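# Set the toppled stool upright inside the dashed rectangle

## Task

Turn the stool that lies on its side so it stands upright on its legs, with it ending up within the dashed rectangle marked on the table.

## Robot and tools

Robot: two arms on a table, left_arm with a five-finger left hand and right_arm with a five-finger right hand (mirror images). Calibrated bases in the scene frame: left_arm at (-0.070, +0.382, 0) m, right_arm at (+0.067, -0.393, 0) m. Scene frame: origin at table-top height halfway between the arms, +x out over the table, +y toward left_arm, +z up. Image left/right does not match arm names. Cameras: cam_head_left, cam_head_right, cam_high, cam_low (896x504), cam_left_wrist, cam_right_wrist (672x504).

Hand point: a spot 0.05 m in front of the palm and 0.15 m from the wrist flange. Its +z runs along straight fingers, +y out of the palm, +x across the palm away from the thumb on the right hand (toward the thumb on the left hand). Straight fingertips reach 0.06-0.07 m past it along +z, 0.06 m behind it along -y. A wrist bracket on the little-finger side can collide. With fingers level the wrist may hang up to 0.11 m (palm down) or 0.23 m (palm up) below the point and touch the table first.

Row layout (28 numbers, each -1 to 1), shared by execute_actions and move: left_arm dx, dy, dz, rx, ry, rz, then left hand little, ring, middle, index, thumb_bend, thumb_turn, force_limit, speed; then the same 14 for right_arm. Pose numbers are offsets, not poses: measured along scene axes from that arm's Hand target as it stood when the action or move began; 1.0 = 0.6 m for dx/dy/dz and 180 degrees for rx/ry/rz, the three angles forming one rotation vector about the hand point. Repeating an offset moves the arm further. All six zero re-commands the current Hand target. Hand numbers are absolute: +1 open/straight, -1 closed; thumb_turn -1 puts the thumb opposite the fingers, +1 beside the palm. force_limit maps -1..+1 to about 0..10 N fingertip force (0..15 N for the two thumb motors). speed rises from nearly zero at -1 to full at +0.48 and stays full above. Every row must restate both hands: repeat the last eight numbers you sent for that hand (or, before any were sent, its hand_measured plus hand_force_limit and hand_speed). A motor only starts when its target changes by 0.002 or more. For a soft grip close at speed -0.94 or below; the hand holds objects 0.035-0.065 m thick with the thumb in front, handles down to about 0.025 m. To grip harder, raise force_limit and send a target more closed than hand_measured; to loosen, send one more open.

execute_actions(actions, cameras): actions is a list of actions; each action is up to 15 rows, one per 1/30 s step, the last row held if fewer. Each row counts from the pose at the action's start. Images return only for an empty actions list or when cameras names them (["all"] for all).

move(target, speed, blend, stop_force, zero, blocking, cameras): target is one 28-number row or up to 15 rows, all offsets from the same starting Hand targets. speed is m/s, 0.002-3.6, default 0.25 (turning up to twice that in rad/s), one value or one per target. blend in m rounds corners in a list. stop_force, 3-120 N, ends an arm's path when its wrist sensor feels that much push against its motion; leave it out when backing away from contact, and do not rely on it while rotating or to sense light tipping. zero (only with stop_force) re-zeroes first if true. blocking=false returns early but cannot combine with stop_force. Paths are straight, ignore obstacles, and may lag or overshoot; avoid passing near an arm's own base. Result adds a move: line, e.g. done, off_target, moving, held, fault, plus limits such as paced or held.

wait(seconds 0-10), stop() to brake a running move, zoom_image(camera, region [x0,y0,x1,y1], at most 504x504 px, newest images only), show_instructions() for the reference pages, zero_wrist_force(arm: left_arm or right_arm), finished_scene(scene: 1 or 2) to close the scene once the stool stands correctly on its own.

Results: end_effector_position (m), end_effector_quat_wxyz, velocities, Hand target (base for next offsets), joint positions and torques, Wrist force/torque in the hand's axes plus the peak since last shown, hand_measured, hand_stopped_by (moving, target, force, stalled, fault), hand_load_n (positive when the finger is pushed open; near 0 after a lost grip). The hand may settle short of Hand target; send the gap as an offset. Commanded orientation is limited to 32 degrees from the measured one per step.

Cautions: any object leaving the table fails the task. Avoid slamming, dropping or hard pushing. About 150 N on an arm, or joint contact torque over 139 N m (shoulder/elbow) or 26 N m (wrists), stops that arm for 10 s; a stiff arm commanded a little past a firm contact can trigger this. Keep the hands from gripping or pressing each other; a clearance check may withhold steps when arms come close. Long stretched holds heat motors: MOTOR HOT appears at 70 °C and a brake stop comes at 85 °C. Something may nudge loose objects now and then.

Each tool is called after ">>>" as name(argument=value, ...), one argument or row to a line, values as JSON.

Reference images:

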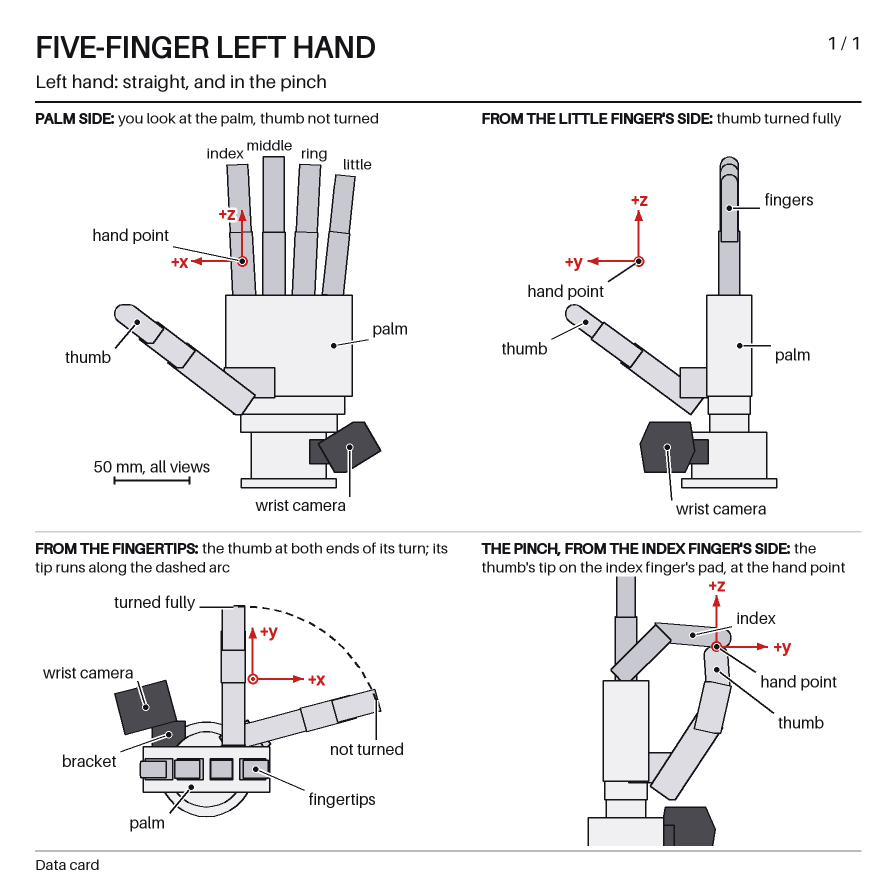

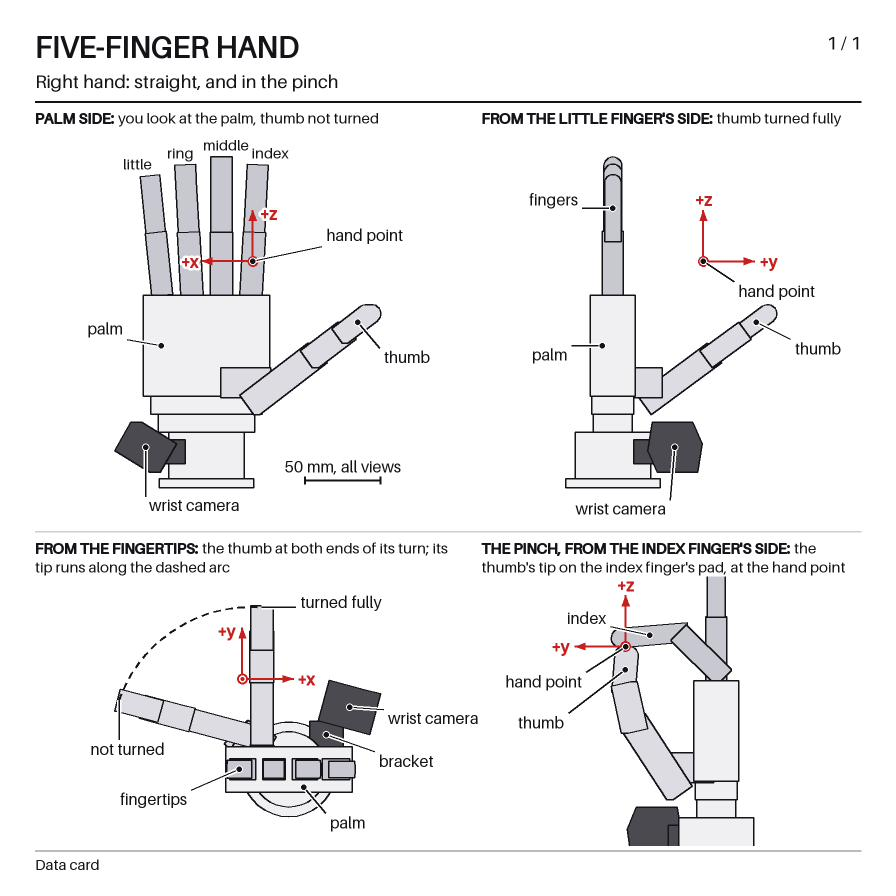

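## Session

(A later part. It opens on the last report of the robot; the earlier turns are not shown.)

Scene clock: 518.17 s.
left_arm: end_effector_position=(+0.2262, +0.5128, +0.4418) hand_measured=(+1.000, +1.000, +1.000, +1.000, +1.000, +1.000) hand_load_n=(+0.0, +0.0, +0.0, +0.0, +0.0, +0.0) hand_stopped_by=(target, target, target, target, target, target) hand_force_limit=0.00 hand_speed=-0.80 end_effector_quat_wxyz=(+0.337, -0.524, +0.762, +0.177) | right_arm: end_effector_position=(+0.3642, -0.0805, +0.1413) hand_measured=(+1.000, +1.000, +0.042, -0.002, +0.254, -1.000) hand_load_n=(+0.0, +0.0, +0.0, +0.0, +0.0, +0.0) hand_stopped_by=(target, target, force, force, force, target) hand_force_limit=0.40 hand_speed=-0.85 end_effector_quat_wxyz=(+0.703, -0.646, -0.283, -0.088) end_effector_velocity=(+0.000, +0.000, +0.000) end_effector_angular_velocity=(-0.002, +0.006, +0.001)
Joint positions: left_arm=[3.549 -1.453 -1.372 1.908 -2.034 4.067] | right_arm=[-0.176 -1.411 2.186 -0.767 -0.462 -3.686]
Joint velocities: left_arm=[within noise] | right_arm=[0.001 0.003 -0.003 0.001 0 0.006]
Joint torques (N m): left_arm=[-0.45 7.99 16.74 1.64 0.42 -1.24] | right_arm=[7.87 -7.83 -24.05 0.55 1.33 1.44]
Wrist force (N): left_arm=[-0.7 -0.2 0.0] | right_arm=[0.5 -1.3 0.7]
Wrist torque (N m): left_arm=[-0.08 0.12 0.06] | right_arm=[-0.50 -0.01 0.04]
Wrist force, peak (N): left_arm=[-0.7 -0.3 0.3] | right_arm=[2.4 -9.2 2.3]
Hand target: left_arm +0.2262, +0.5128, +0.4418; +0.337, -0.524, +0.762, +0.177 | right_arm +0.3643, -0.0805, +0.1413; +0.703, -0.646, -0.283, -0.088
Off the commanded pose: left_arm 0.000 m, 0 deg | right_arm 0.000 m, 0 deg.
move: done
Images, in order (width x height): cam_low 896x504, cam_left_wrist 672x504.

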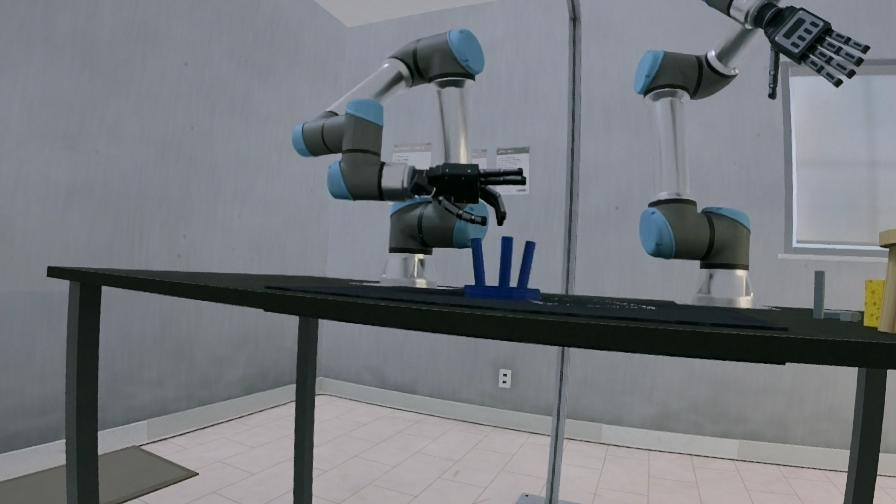

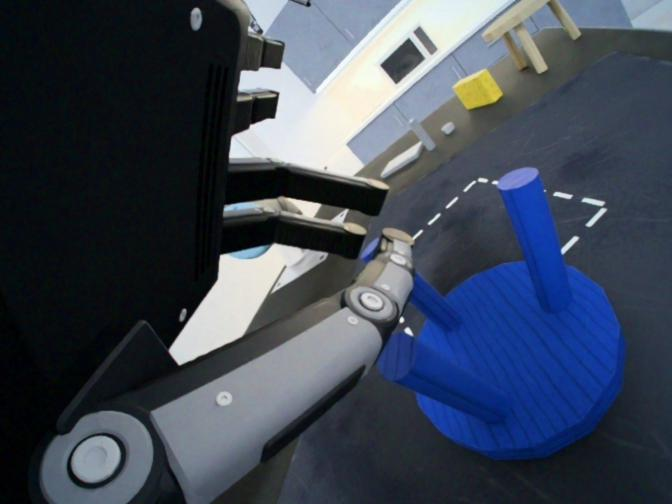

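>>> move(
  target=[
    [0,0,0,0,0,0,1,1,1,1,1,1,0,-0.8,0.1,0.04,0.05,-0.047,0.1598,0,1,1,0.4,0.4,0.5,-1,0.4,0],
  ],
  cameras=["all"],
  speed=0.2,
)

>>> zoom_image(
  camera="cam_head_left",
  region=[460, 210, 580, 350],
)

>>> zoom_image(
  camera="cam_low",
  region=[430, 160, 560, 310],
)

Scene clock: 540.87 s.
left_arm: end_effector_position=(+0.2262, +0.5128, +0.4418) hand_measured=(+1.000, +1.000, +1.000, +1.000, +1.000, +1.000) hand_load_n=(+0.0, +0.0, +0.0, +0.0, +0.0, +0.0) hand_stopped_by=(target, target, target, target, target, target) hand_force_limit=0.00 hand_speed=-0.80 end_effector_quat_wxyz=(+0.337, -0.524, +0.762, +0.177) | right_arm: end_effector_position=(+0.4243, -0.0564, +0.1712) hand_measured=(+1.000, +1.000, +0.400, +0.400, +0.500, -1.000) hand_load_n=(+0.0, +0.0, -0.5, +0.0, +0.0, +0.0) hand_stopped_by=(target, target, target, target, target, target) hand_force_limit=0.40 hand_speed=0.00 end_effector_quat_wxyz=(+0.702, -0.698, -0.105, +0.096)
Joint positions: left_arm=[3.549 -1.453 -1.372 1.908 -2.034 4.067] | right_arm=[-0.064 -1.243 1.885 -0.627 -0.348 -3.168]
Joint torques (N m): left_arm=[-0.33 8 14.97 1.82 0.61 -1.17] | right_arm=[-7.11 -46.34 -13.87 1.13 -3.08 1.07]
Wrist force (N): left_arm=[-0.5 -0.2 0.3] | right_arm=[0.6 -1.2 0.1]
Wrist torque (N m): left_arm=[-0.10 0.10 0.07] | right_arm=[-0.44 -0.05 0.02]
Wrist force, peak (N): left_arm=[-0.8 -0.1 0.5] | right_arm=[1.1 -1.9 0.6]
Hand target: left_arm +0.2262, +0.5128, +0.4418; +0.337, -0.524, +0.762, +0.177 | right_arm +0.4243, -0.0565, +0.1713; +0.702, -0.698, -0.105, +0.096
Off the commanded pose: left_arm 0.000 m, 0 deg | right_arm 0.000 m, 0 deg.
move: done

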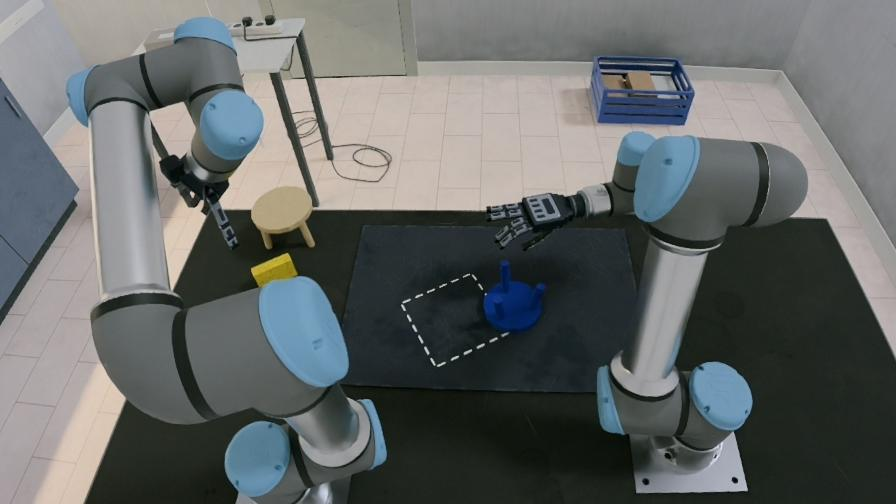

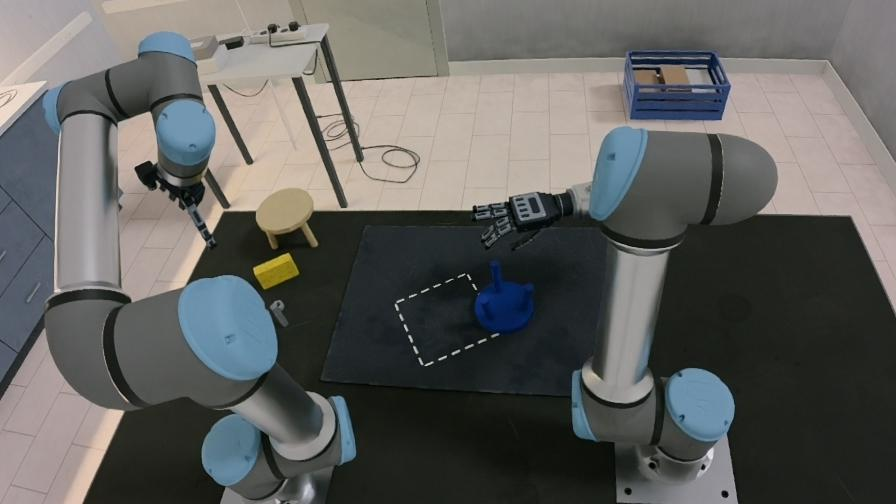

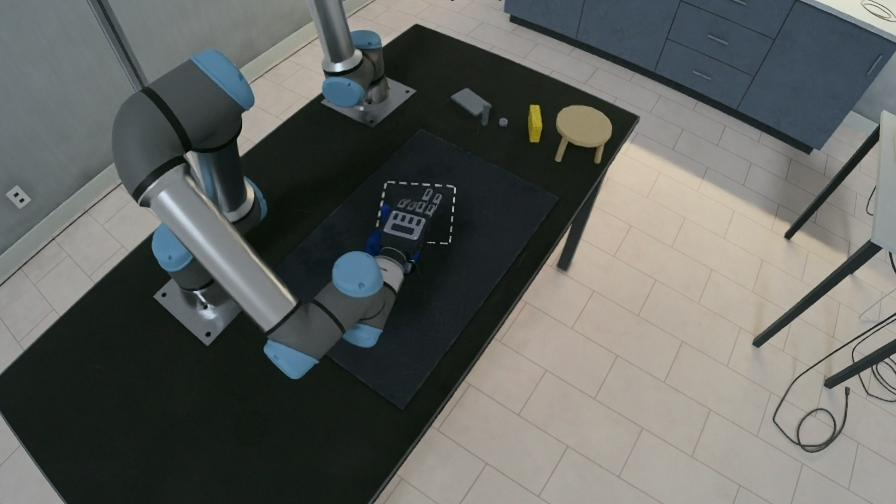

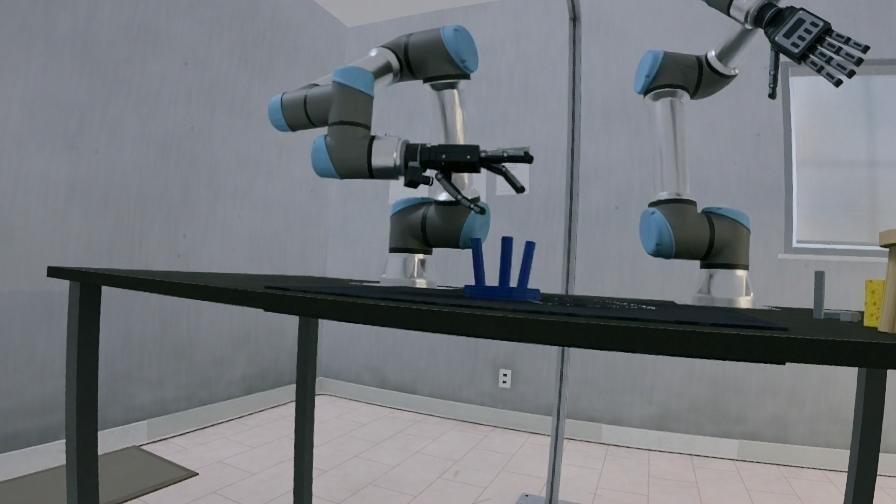

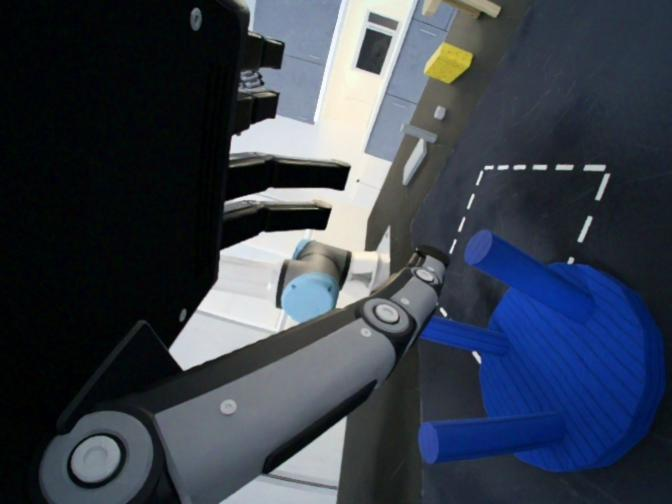

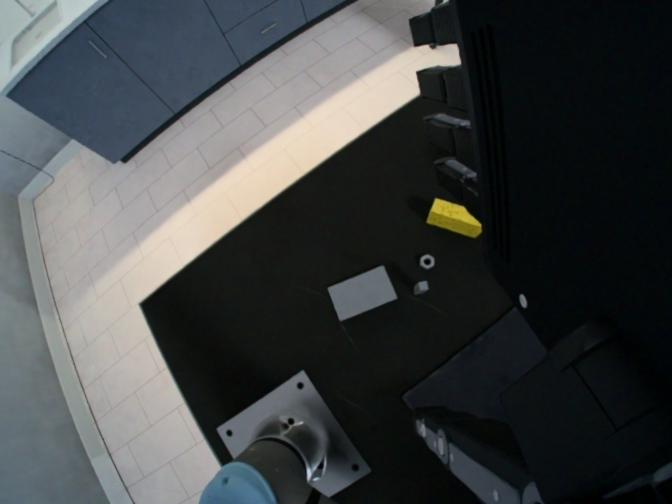

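Scaled by 3.600 from the camera's 896x504 image, which has a finer 1280x720 frame.

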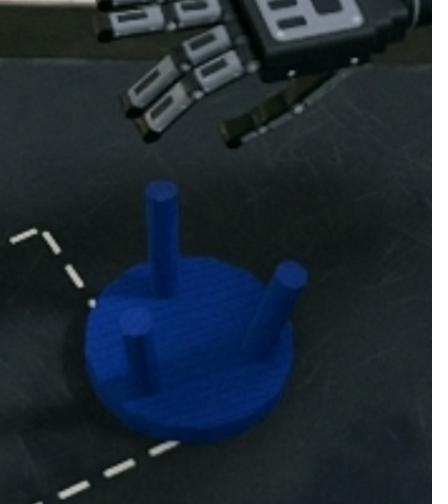

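Scaled by 3.360 from the camera's 896x504 image, which has a finer 1280x720 frame.

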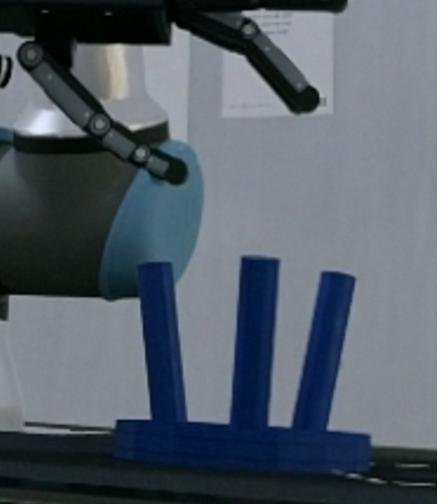

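>>> move(
  target=[
    [0,0,0,0,0,0,1,1,1,1,1,1,0,-0.8,0.001,0.0215,-0.0772,-0.0244,0.062,0.0278,1,1,0.4,0.4,0.4,-1,0.4,0],
  ],
  cameras=["cam_head_left","cam_low","cam_left_wrist"],
  speed=0.1,
)

>>> zoom_image(
  camera="cam_head_left",
  region=[460, 210, 560, 310],
)

>>> zoom_image(
  camera="cam_low",
  region=[430, 160, 560, 310],
)

Scene clock: 554.47 s.
left_arm: end_effector_position=(+0.2262, +0.5128, +0.4418) hand_measured=(+1.000, +1.000, +1.000, +1.000, +1.000, +1.000) hand_load_n=(+0.0, +0.0, +0.0, +0.0, +0.0, +0.5) hand_stopped_by=(target, target, target, target, target, target) hand_force_limit=0.00 hand_speed=-0.80 end_effector_quat_wxyz=(+0.337, -0.524, +0.762, +0.177) | right_arm: end_effector_position=(+0.4249, -0.0436, +0.1249) hand_measured=(+1.000, +1.000, +0.400, +0.400, +0.400, -1.000) hand_load_n=(+0.0, +0.0, +0.0, +0.0, +0.0, +0.0) hand_stopped_by=(target, target, target, target, target, target) hand_force_limit=0.40 hand_speed=0.00 end_effector_quat_wxyz=(+0.677, -0.706, -0.063, +0.198)
Joint positions: left_arm=[3.549 -1.453 -1.372 1.908 -2.034 4.067] | right_arm=[-0.004 -1.095 1.825 -0.743 -0.376 -2.934]
Joint torques (N m): left_arm=[-1.02 7.84 16.62 1.72 0.36 -1.01] | right_arm=[-7.83 -51.04 -5.26 2.15 1.42 -1.33]
Wrist force (N): left_arm=[-0.5 -0.1 0.1] | right_arm=[0.0 -2.0 0.0]
Wrist torque (N m): left_arm=[-0.07 0.10 0.06] | right_arm=[-0.57 0.00 -0.18]
Wrist force, peak (N): left_arm=[-0.7 -0.1 0.3] | right_arm=[0.3 -2.0 -0.4]
Hand target: left_arm +0.2262, +0.5128, +0.4418; +0.337, -0.524, +0.762, +0.177 | right_arm +0.4249, -0.0436, +0.1249; +0.677, -0.706, -0.063, +0.198
Off the commanded pose: left_arm 0.000 m, 0 deg | right_arm 0.000 m, 0 deg.
move: done
Images, in order (width x height): cam_head_left 896x504, cam_low 896x504, cam_left_wrist 672x504.

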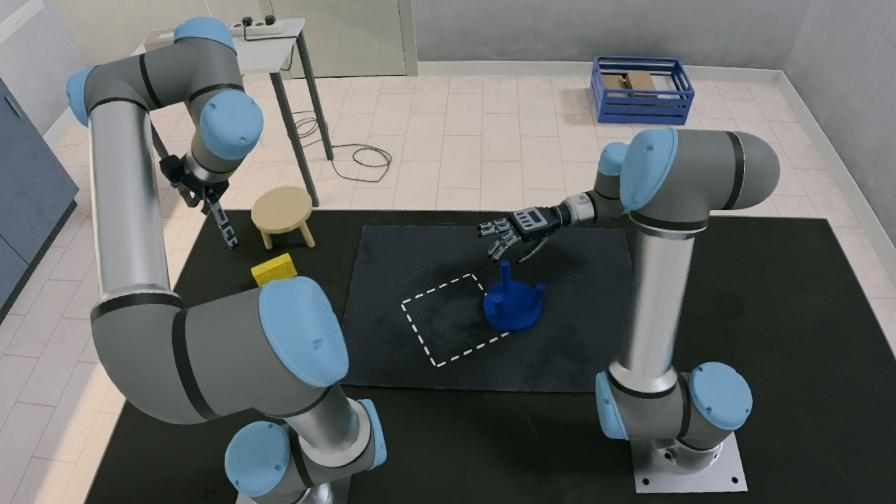

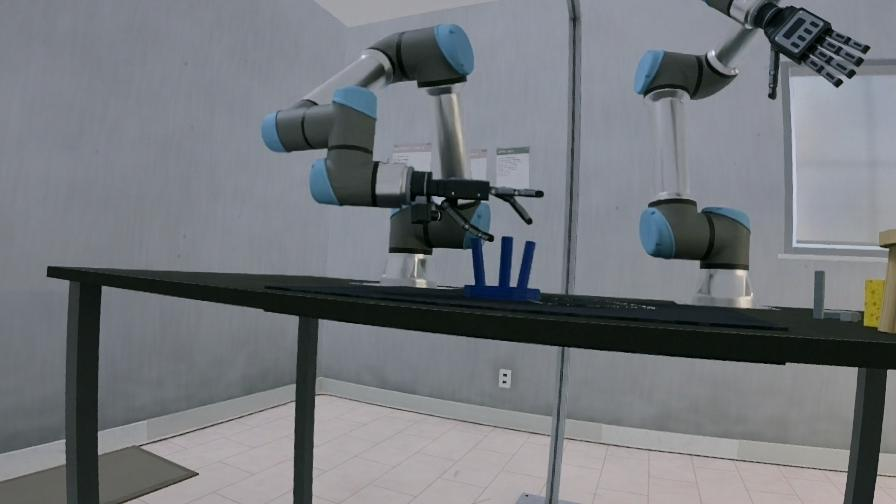

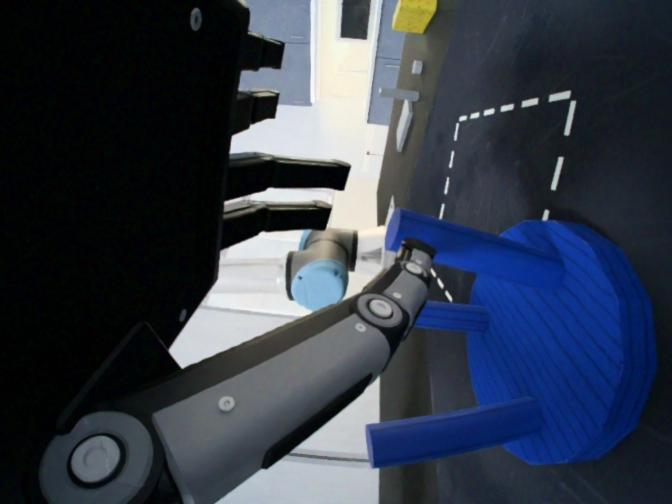

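Scaled by 5.040 from the camera's 896x504 image, which has a finer 1280x720 frame.

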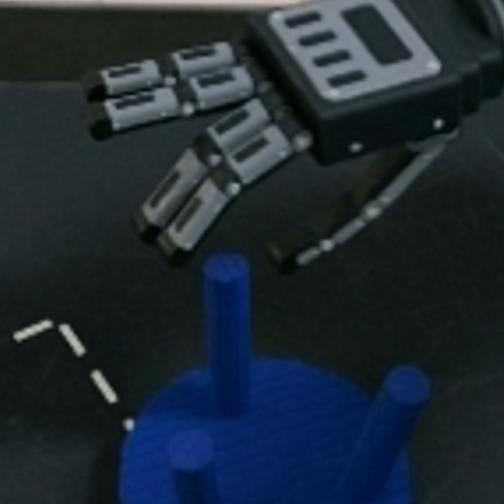

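Scaled by 3.360 from the camera's 896x504 image, which has a finer 1280x720 frame.

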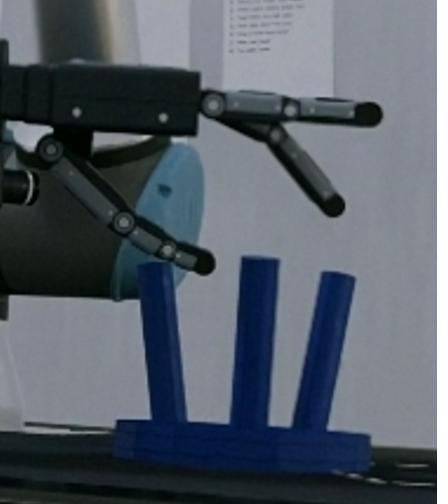

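>>> move(
  target=[
    [0,0,0,0,0,0,1,1,1,1,1,1,0,-0.8,0.001,0,-0.0658,0,0,0,1,1,0.4,0.4,0.4,-1,0.4,-0.3],
    [0,0,0,0,0,0,1,1,1,1,1,1,0,-0.8,0.001,0,-0.0658,0,0,0,1,1,0.15,0.15,0.1,-1,-0.2,-0.85],
    [0,0,0,0,0,0,1,1,1,1,1,1,0,-0.8,0.001,0,-0.0658,0,0,0,1,1,-0.2,-0.2,-0.4,-1,0.2,-0.85],
  ],
  cameras=["cam_head_left","cam_low","cam_left_wrist"],
  speed=0.1,
)

>>> zoom_image(
  camera="cam_head_left",
  region=[460, 210, 560, 310],
)

>>> zoom_image(
  camera="cam_low",
  region=[430, 160, 560, 310],
)

Scene clock: 566.67 s.
left_arm: end_effector_position=(+0.2262, +0.5128, +0.4418) hand_measured=(+1.000, +1.000, +1.000, +1.000, +1.000, +1.000) hand_load_n=(+0.5, +0.0, +0.0, +0.0, +0.0, +0.0) hand_stopped_by=(target, target, target, target, target, target) hand_force_limit=0.00 hand_speed=-0.80 end_effector_quat_wxyz=(+0.337, -0.524, +0.762, +0.177) | right_arm: end_effector_position=(+0.4255, -0.0436, +0.0855) hand_measured=(+1.000, +1.000, -0.200, +0.266, -0.400, -1.000) hand_load_n=(+0.0, +0.0, +0.0, +0.0, +0.0, +0.0) hand_stopped_by=(target, target, target, force, target, target) hand_force_limit=0.20 hand_speed=-0.85 end_effector_quat_wxyz=(+0.677, -0.706, -0.063, +0.198)
Joint positions: left_arm=[3.549 -1.453 -1.372 1.908 -2.034 4.067] | right_arm=[-0.004 -1.027 1.847 -0.833 -0.375 -2.934]
Joint torques (N m): left_arm=[0.63 8.75 16.44 1.63 0.61 -0.99] | right_arm=[-4.39 -34.55 -10.15 1.1 1.17 -1.23]
Wrist force (N): left_arm=[-0.6 -0.3 0.1] | right_arm=[0.3 -1.2 -0.2]
Wrist torque (N m): left_arm=[-0.11 0.11 0.06] | right_arm=[-0.47 0.01 -0.24]
Wrist force, peak (N): left_arm=[-0.8 -0.2 0.3] | right_arm=[1.6 -11.4 5.7]
Hand target: left_arm +0.2262, +0.5128, +0.4418; +0.337, -0.524, +0.762, +0.177 | right_arm +0.4255, -0.0436, +0.0855; +0.677, -0.706, -0.063, +0.198
Off the commanded pose: left_arm 0.000 m, 0 deg | right_arm 0.000 m, 0 deg.
move: done
Images, in order (width x height): cam_head_left 896x504, cam_low 896x504, cam_left_wrist 672x504.

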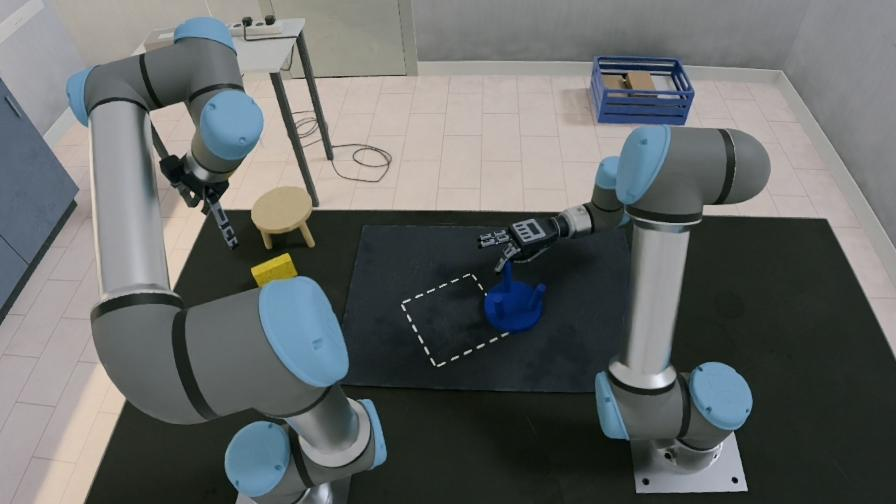

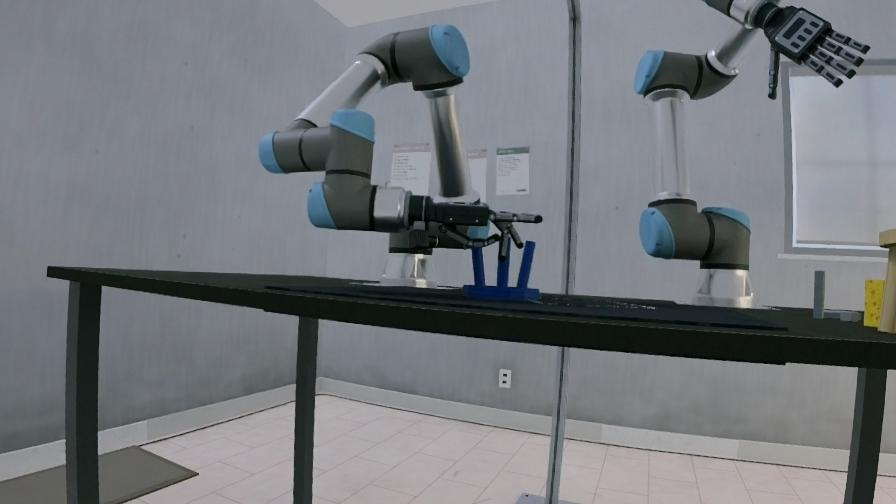

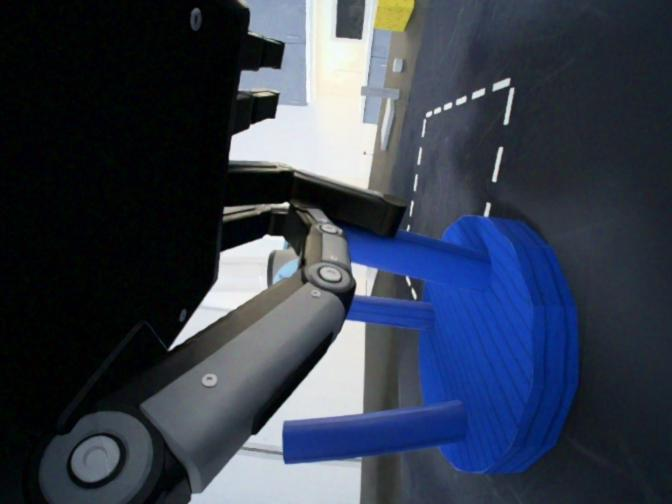

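Scaled by 5.040 from the camera's 896x504 image, which has a finer 1280x720 frame.

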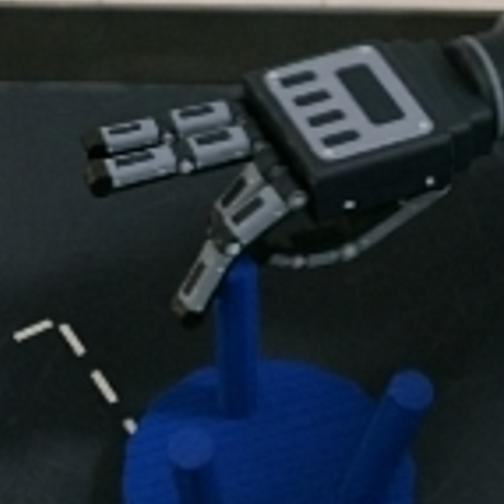

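Scaled by 3.360 from the camera's 896x504 image, which has a finer 1280x720 frame.

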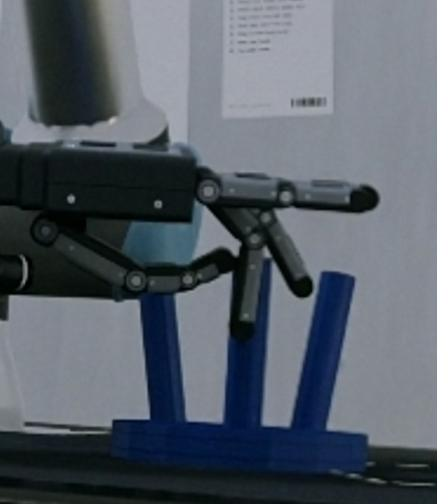

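>>> move(
  target=[
    [0,0,0,0,0,0,1,1,1,1,1,1,0,-0.8,0.0,0,0,0,0,0,1,1,0.4,0.4,0.5,-1,0.4,-0.2],
    [0,0,0,0,0,0,1,1,1,1,1,1,0,-0.8,-0.0163,0.0007,0,0,0,0,1,1,0.4,0.4,0.5,-1,0.2,-0.2],
  ],
  cameras=["cam_head_left","cam_low","cam_left_wrist"],
  speed=0.1,
)

>>> zoom_image(
  camera="cam_head_left",
  region=[460, 210, 560, 310],
)

>>> zoom_image(
  camera="cam_low",
  region=[430, 160, 560, 310],
)

Scene clock: 575.87 s.
left_arm: end_effector_position=(+0.2262, +0.5128, +0.4418) hand_measured=(+1.000, +1.000, +1.000, +1.000, +1.000, +1.000) hand_load_n=(+0.0, +0.0, +0.0, +0.0, +0.0, +0.0) hand_stopped_by=(target, target, target, target, target, target) hand_force_limit=0.00 hand_speed=-0.80 end_effector_quat_wxyz=(+0.337, -0.524, +0.762, +0.177) | right_arm: end_effector_position=(+0.4157, -0.0432, +0.0855) hand_measured=(+1.000, +1.000, +0.400, +0.400, +0.500, -1.000) hand_load_n=(+0.0, +0.0, +0.0, +0.0, +0.0, +0.0) hand_stopped_by=(target, target, target, target, target, target) hand_force_limit=0.20 hand_speed=-0.20 end_effector_quat_wxyz=(+0.677, -0.706, -0.063, +0.198)
Joint positions: left_arm=[3.549 -1.453 -1.372 1.908 -2.034 4.067] | right_arm=[-0.003 -1.043 1.876 -0.846 -0.375 -2.934]
Joint torques (N m): left_arm=[1.43 7.56 15.72 1.67 0.51 -0.85] | right_arm=[9.46 -22.59 -24.17 1.86 2.12 1.38]
Wrist force (N): left_arm=[-0.5 -0.2 0.5] | right_arm=[-0.2 -0.9 0.1]
Wrist torque (N m): left_arm=[-0.11 0.11 0.07] | right_arm=[-0.41 0.01 -0.21]
Wrist force, peak (N): left_arm=[-0.8 -0.4 0.3] | right_arm=[0.1 -1.8 -0.6]
Hand target: left_arm +0.2262, +0.5128, +0.4418; +0.337, -0.524, +0.762, +0.177 | right_arm +0.4157, -0.0432, +0.0855; +0.677, -0.706, -0.063, +0.198
Off the commanded pose: left_arm 0.000 m, 0 deg | right_arm 0.000 m, 0 deg.
move: done
Images, in order (width x height): cam_head_left 896x504, cam_low 896x504, cam_left_wrist 672x504.

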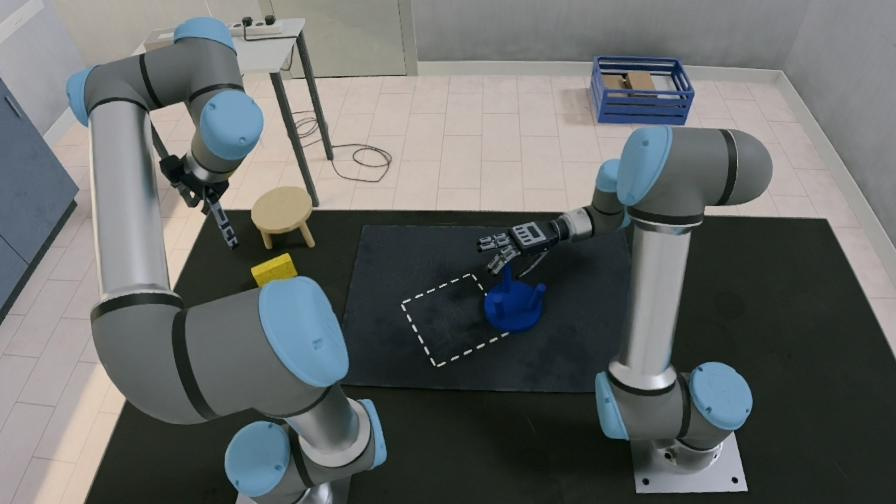

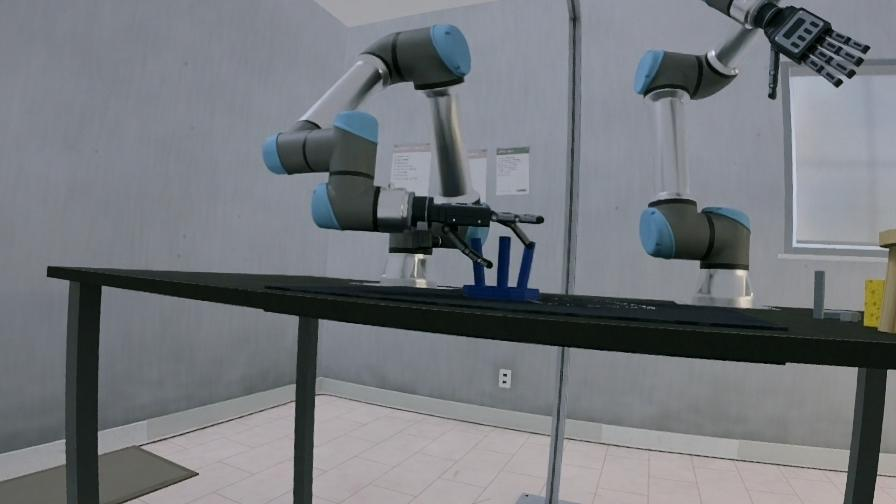

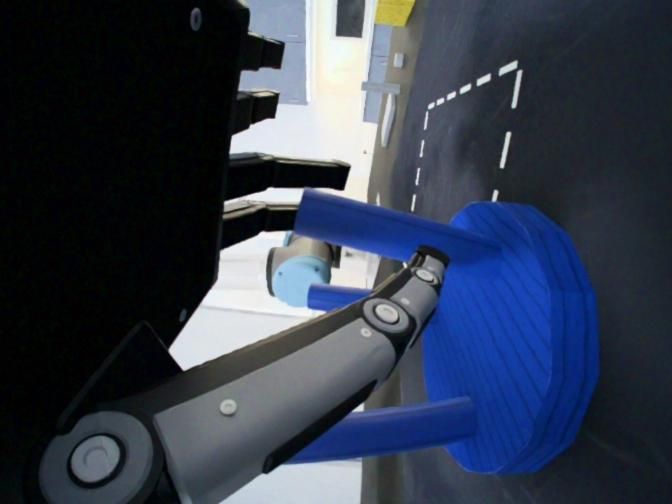

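Scaled by 5.040 from the camera's 896x504 image, which has a finer 1280x720 frame.

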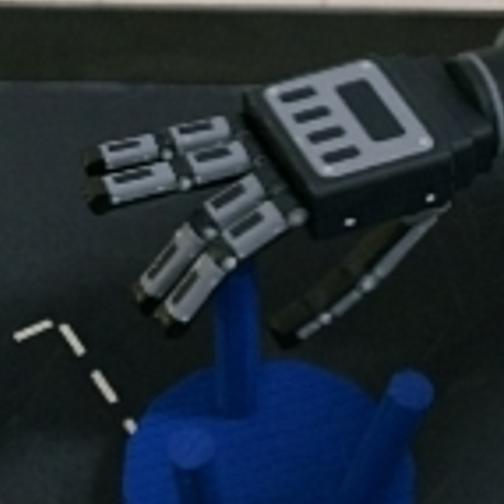

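Scaled by 3.360 from the camera's 896x504 image, which has a finer 1280x720 frame.

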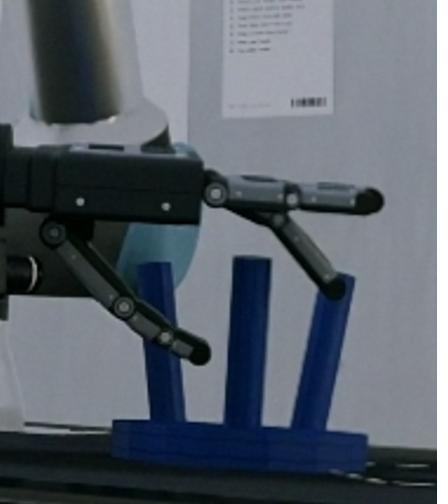

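>>> move(
  target=[
    [0,0,0,0,0,0,1,1,1,1,1,1,0,-0.8,0.0116,0.0046,0,0,0,0,1,1,0.4,0.4,0.5,-1,0.2,-0.2],
    [0,0,0,0,0,0,1,1,1,1,1,1,0,-0.8,0.0116,0.0046,0,0,0,0,1,1,0.4,0.4,0.0,-1,-0.8,-0.7],
  ],
  cameras=["cam_low","cam_left_wrist"],
  speed=0.1,
)

>>> zoom_image(
  camera="cam_low",
  region=[430, 160, 560, 310],
)

>>> zoom_image(
  camera="cam_left_wrist",
  region=[200, 130, 500, 360],
)

Scene clock: 602.87 s.
left_arm: end_effector_position=(+0.2262, +0.5128, +0.4418) hand_measured=(+1.000, +1.000, +1.000, +1.000, +1.000, +1.000) hand_load_n=(+0.0, +0.0, +0.0, +0.0, +0.0, +0.0) hand_stopped_by=(target, target, target, target, target, target) hand_force_limit=0.00 hand_speed=-0.80 end_effector_quat_wxyz=(+0.337, -0.524, +0.762, +0.177) | right_arm: end_effector_position=(+0.4227, -0.0404, +0.0855) hand_measured=(+1.000, +1.000, +0.400, +0.400, +0.000, -1.000) hand_load_n=(+0.0, +0.0, +0.0, +0.0, +0.5, +0.0) hand_stopped_by=(target, target, target, target, target, target) hand_force_limit=-0.80 hand_speed=-0.70 end_effector_quat_wxyz=(+0.677, -0.706, -0.063, +0.198)
Joint positions: left_arm=[3.549 -1.453 -1.372 1.908 -2.034 4.067] | right_arm=[0.002 -1.03 1.853 -0.836 -0.369 -2.934]
Joint torques (N m): left_arm=[1.54 8.55 17.63 1.62 0.42 -0.93] | right_arm=[-5.85 -52.88 -5.47 -0.58 -2.79 -1.14]
Wrist force (N): left_arm=[-0.4 -0.3 0.1] | right_arm=[0.0 -0.9 -0.5]
Wrist torque (N m): left_arm=[-0.10 0.08 0.07] | right_arm=[-0.48 0.01 -0.25]
Wrist force, peak (N): left_arm=[-0.7 -0.5 0.4] | right_arm=[0.2 -1.5 -0.6]
Hand target: left_arm +0.2262, +0.5128, +0.4418; +0.337, -0.524, +0.762, +0.177 | right_arm +0.4227, -0.0404, +0.0855; +0.677, -0.706, -0.063, +0.198
Off the commanded pose: left_arm 0.000 m, 0 deg | right_arm 0.000 m, 0 deg.
move: done
Images, in order (width x height): cam_low 896x504, cam_left_wrist 672x504.

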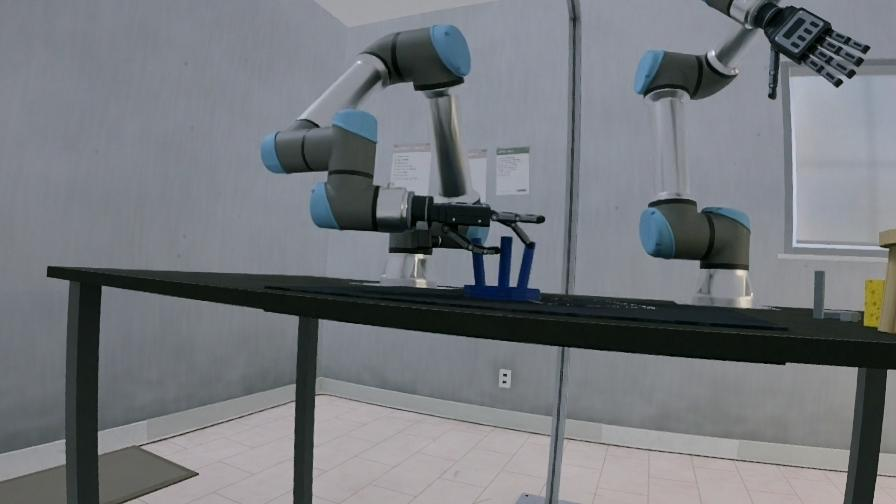

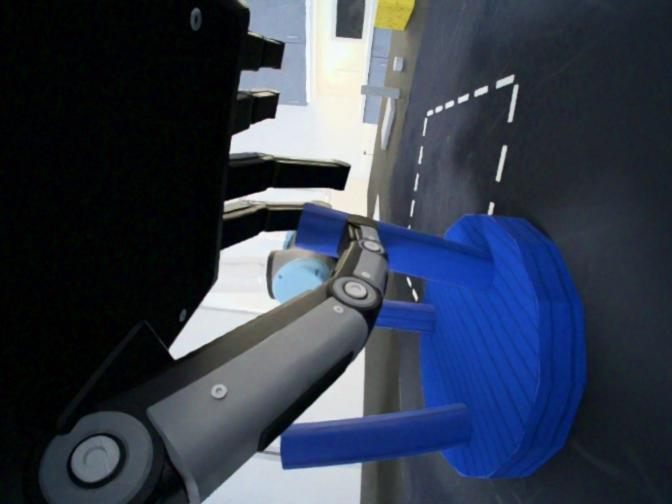

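Scaled by 3.360 from the camera's 896x504 image, which has a finer 1280x720 frame.

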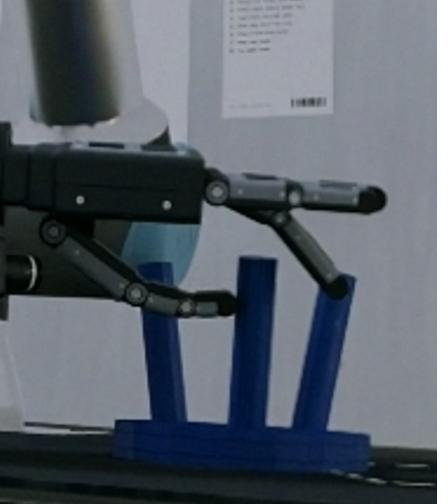

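Scaled by 1.680 from the camera's 672x504 image, which has a finer 960x720 frame.

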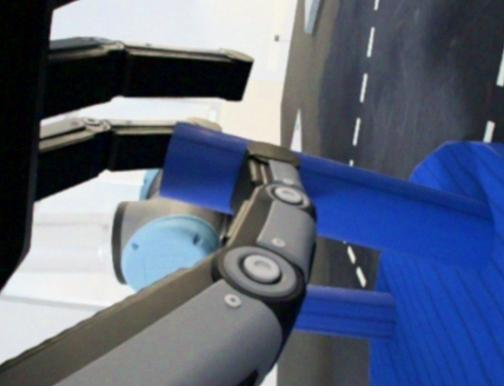

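>>> move(
  target=[
    [0,0,0,0,0,0,1,1,1,1,1,1,0,-0.8,-0.0047,-0.0018,0,0,0,0,1,1,0.4,0.4,0.0,-1,-0.8,-0.7],
    [0,0,0,0,0,0,1,1,1,1,1,1,0,-0.8,-0.0047,-0.0018,0,0,0,0,1,1,-0.1,-0.1,0.0,-1,-0.5,-0.8],
  ],
  cameras=["cam_low","cam_left_wrist"],
  speed=0.1,
)

>>> zoom_image(
  camera="cam_low",
  region=[430, 160, 560, 310],
)

>>> zoom_image(
  camera="cam_left_wrist",
  region=[200, 130, 500, 360],
)

Scene clock: 610.03 s.
left_arm: end_effector_position=(+0.2262, +0.5128, +0.4418) hand_measured=(+1.000, +1.000, +1.000, +1.000, +1.000, +1.000) hand_load_n=(+0.0, +0.0, +0.0, +0.0, +0.0, +0.0) hand_stopped_by=(target, target, target, target, target, target) hand_force_limit=0.00 hand_speed=-0.80 end_effector_quat_wxyz=(+0.337, -0.524, +0.762, +0.177) | right_arm: end_effector_position=(+0.4199, -0.0415, +0.0855) hand_measured=(+1.000, +1.000, +0.144, +0.200, +0.000, -1.000) hand_load_n=(+0.0, -0.5, +4.0, +3.0, +1.0, +0.0) hand_stopped_by=(target, target, force, force, target, target) hand_force_limit=-0.50 hand_speed=-0.80 end_effector_quat_wxyz=(+0.677, -0.706, -0.063, +0.198)
Joint positions: left_arm=[3.549 -1.453 -1.372 1.908 -2.034 4.067] | right_arm=[0 -1.035 1.862 -0.84 -0.371 -2.934]
Joint torques (N m): left_arm=[1.67 9.24 17.82 1.55 0.54 -0.73] | right_arm=[2.03 -31.85 -21.4 1.43 -0.63 1.17]
Wrist force (N): left_arm=[-0.4 -0.2 0.4] | right_arm=[2.8 -8.4 2.0]
Wrist torque (N m): left_arm=[-0.11 0.08 0.07] | right_arm=[-0.55 -0.03 -0.24]
Wrist force, peak (N): left_arm=[-0.8 -0.2 0.2] | right_arm=[2.2 -8.3 3.5]
Hand target: left_arm +0.2262, +0.5128, +0.4418; +0.337, -0.524, +0.762, +0.177 | right_arm +0.4199, -0.0415, +0.0855; +0.677, -0.706, -0.063, +0.198
Off the commanded pose: left_arm 0.000 m, 0 deg | right_arm 0.000 m, 0 deg.
move: done
Images, in order (width x height): cam_low 896x504, cam_left_wrist 672x504.

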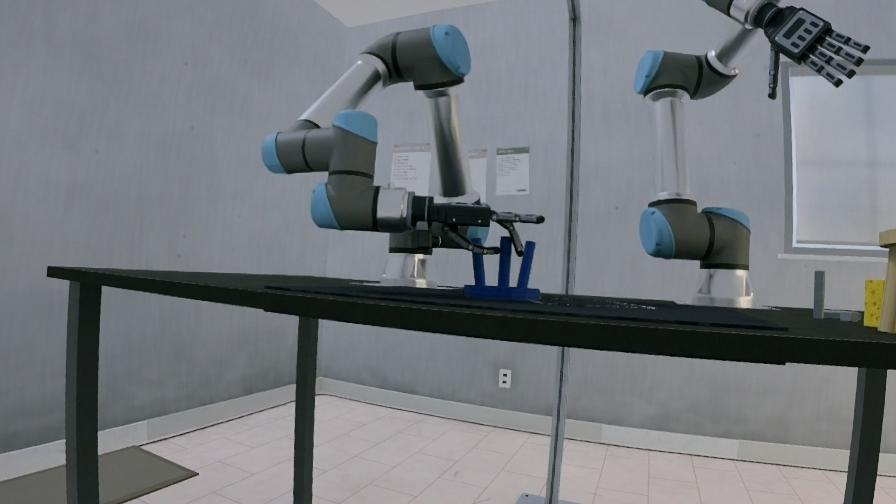

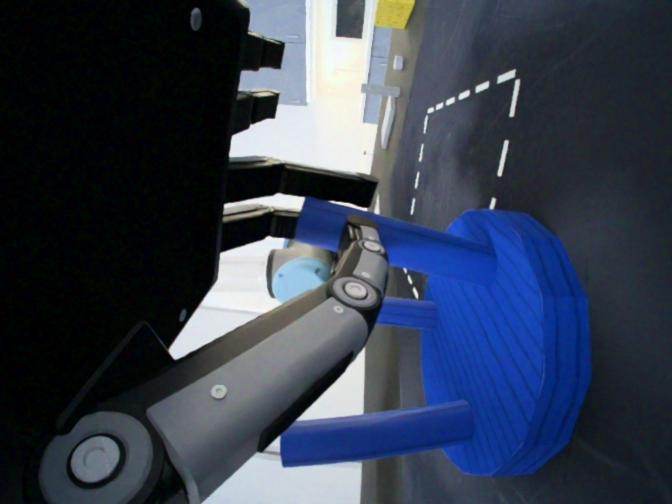

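Scaled by 3.360 from the camera's 896x504 image, which has a finer 1280x720 frame.

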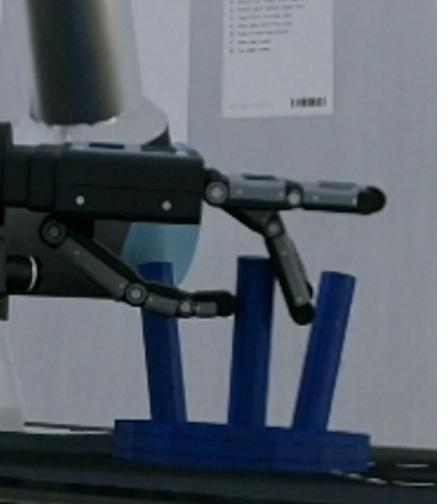

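Scaled by 1.680 from the camera's 672x504 image, which has a finer 960x720 frame.

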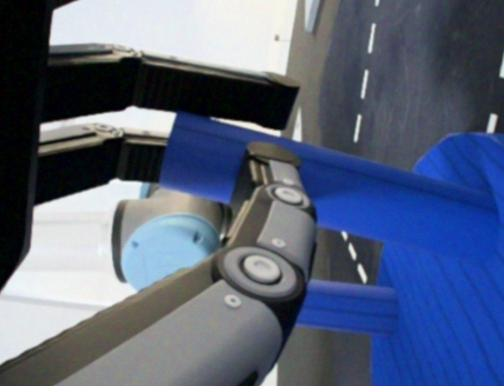

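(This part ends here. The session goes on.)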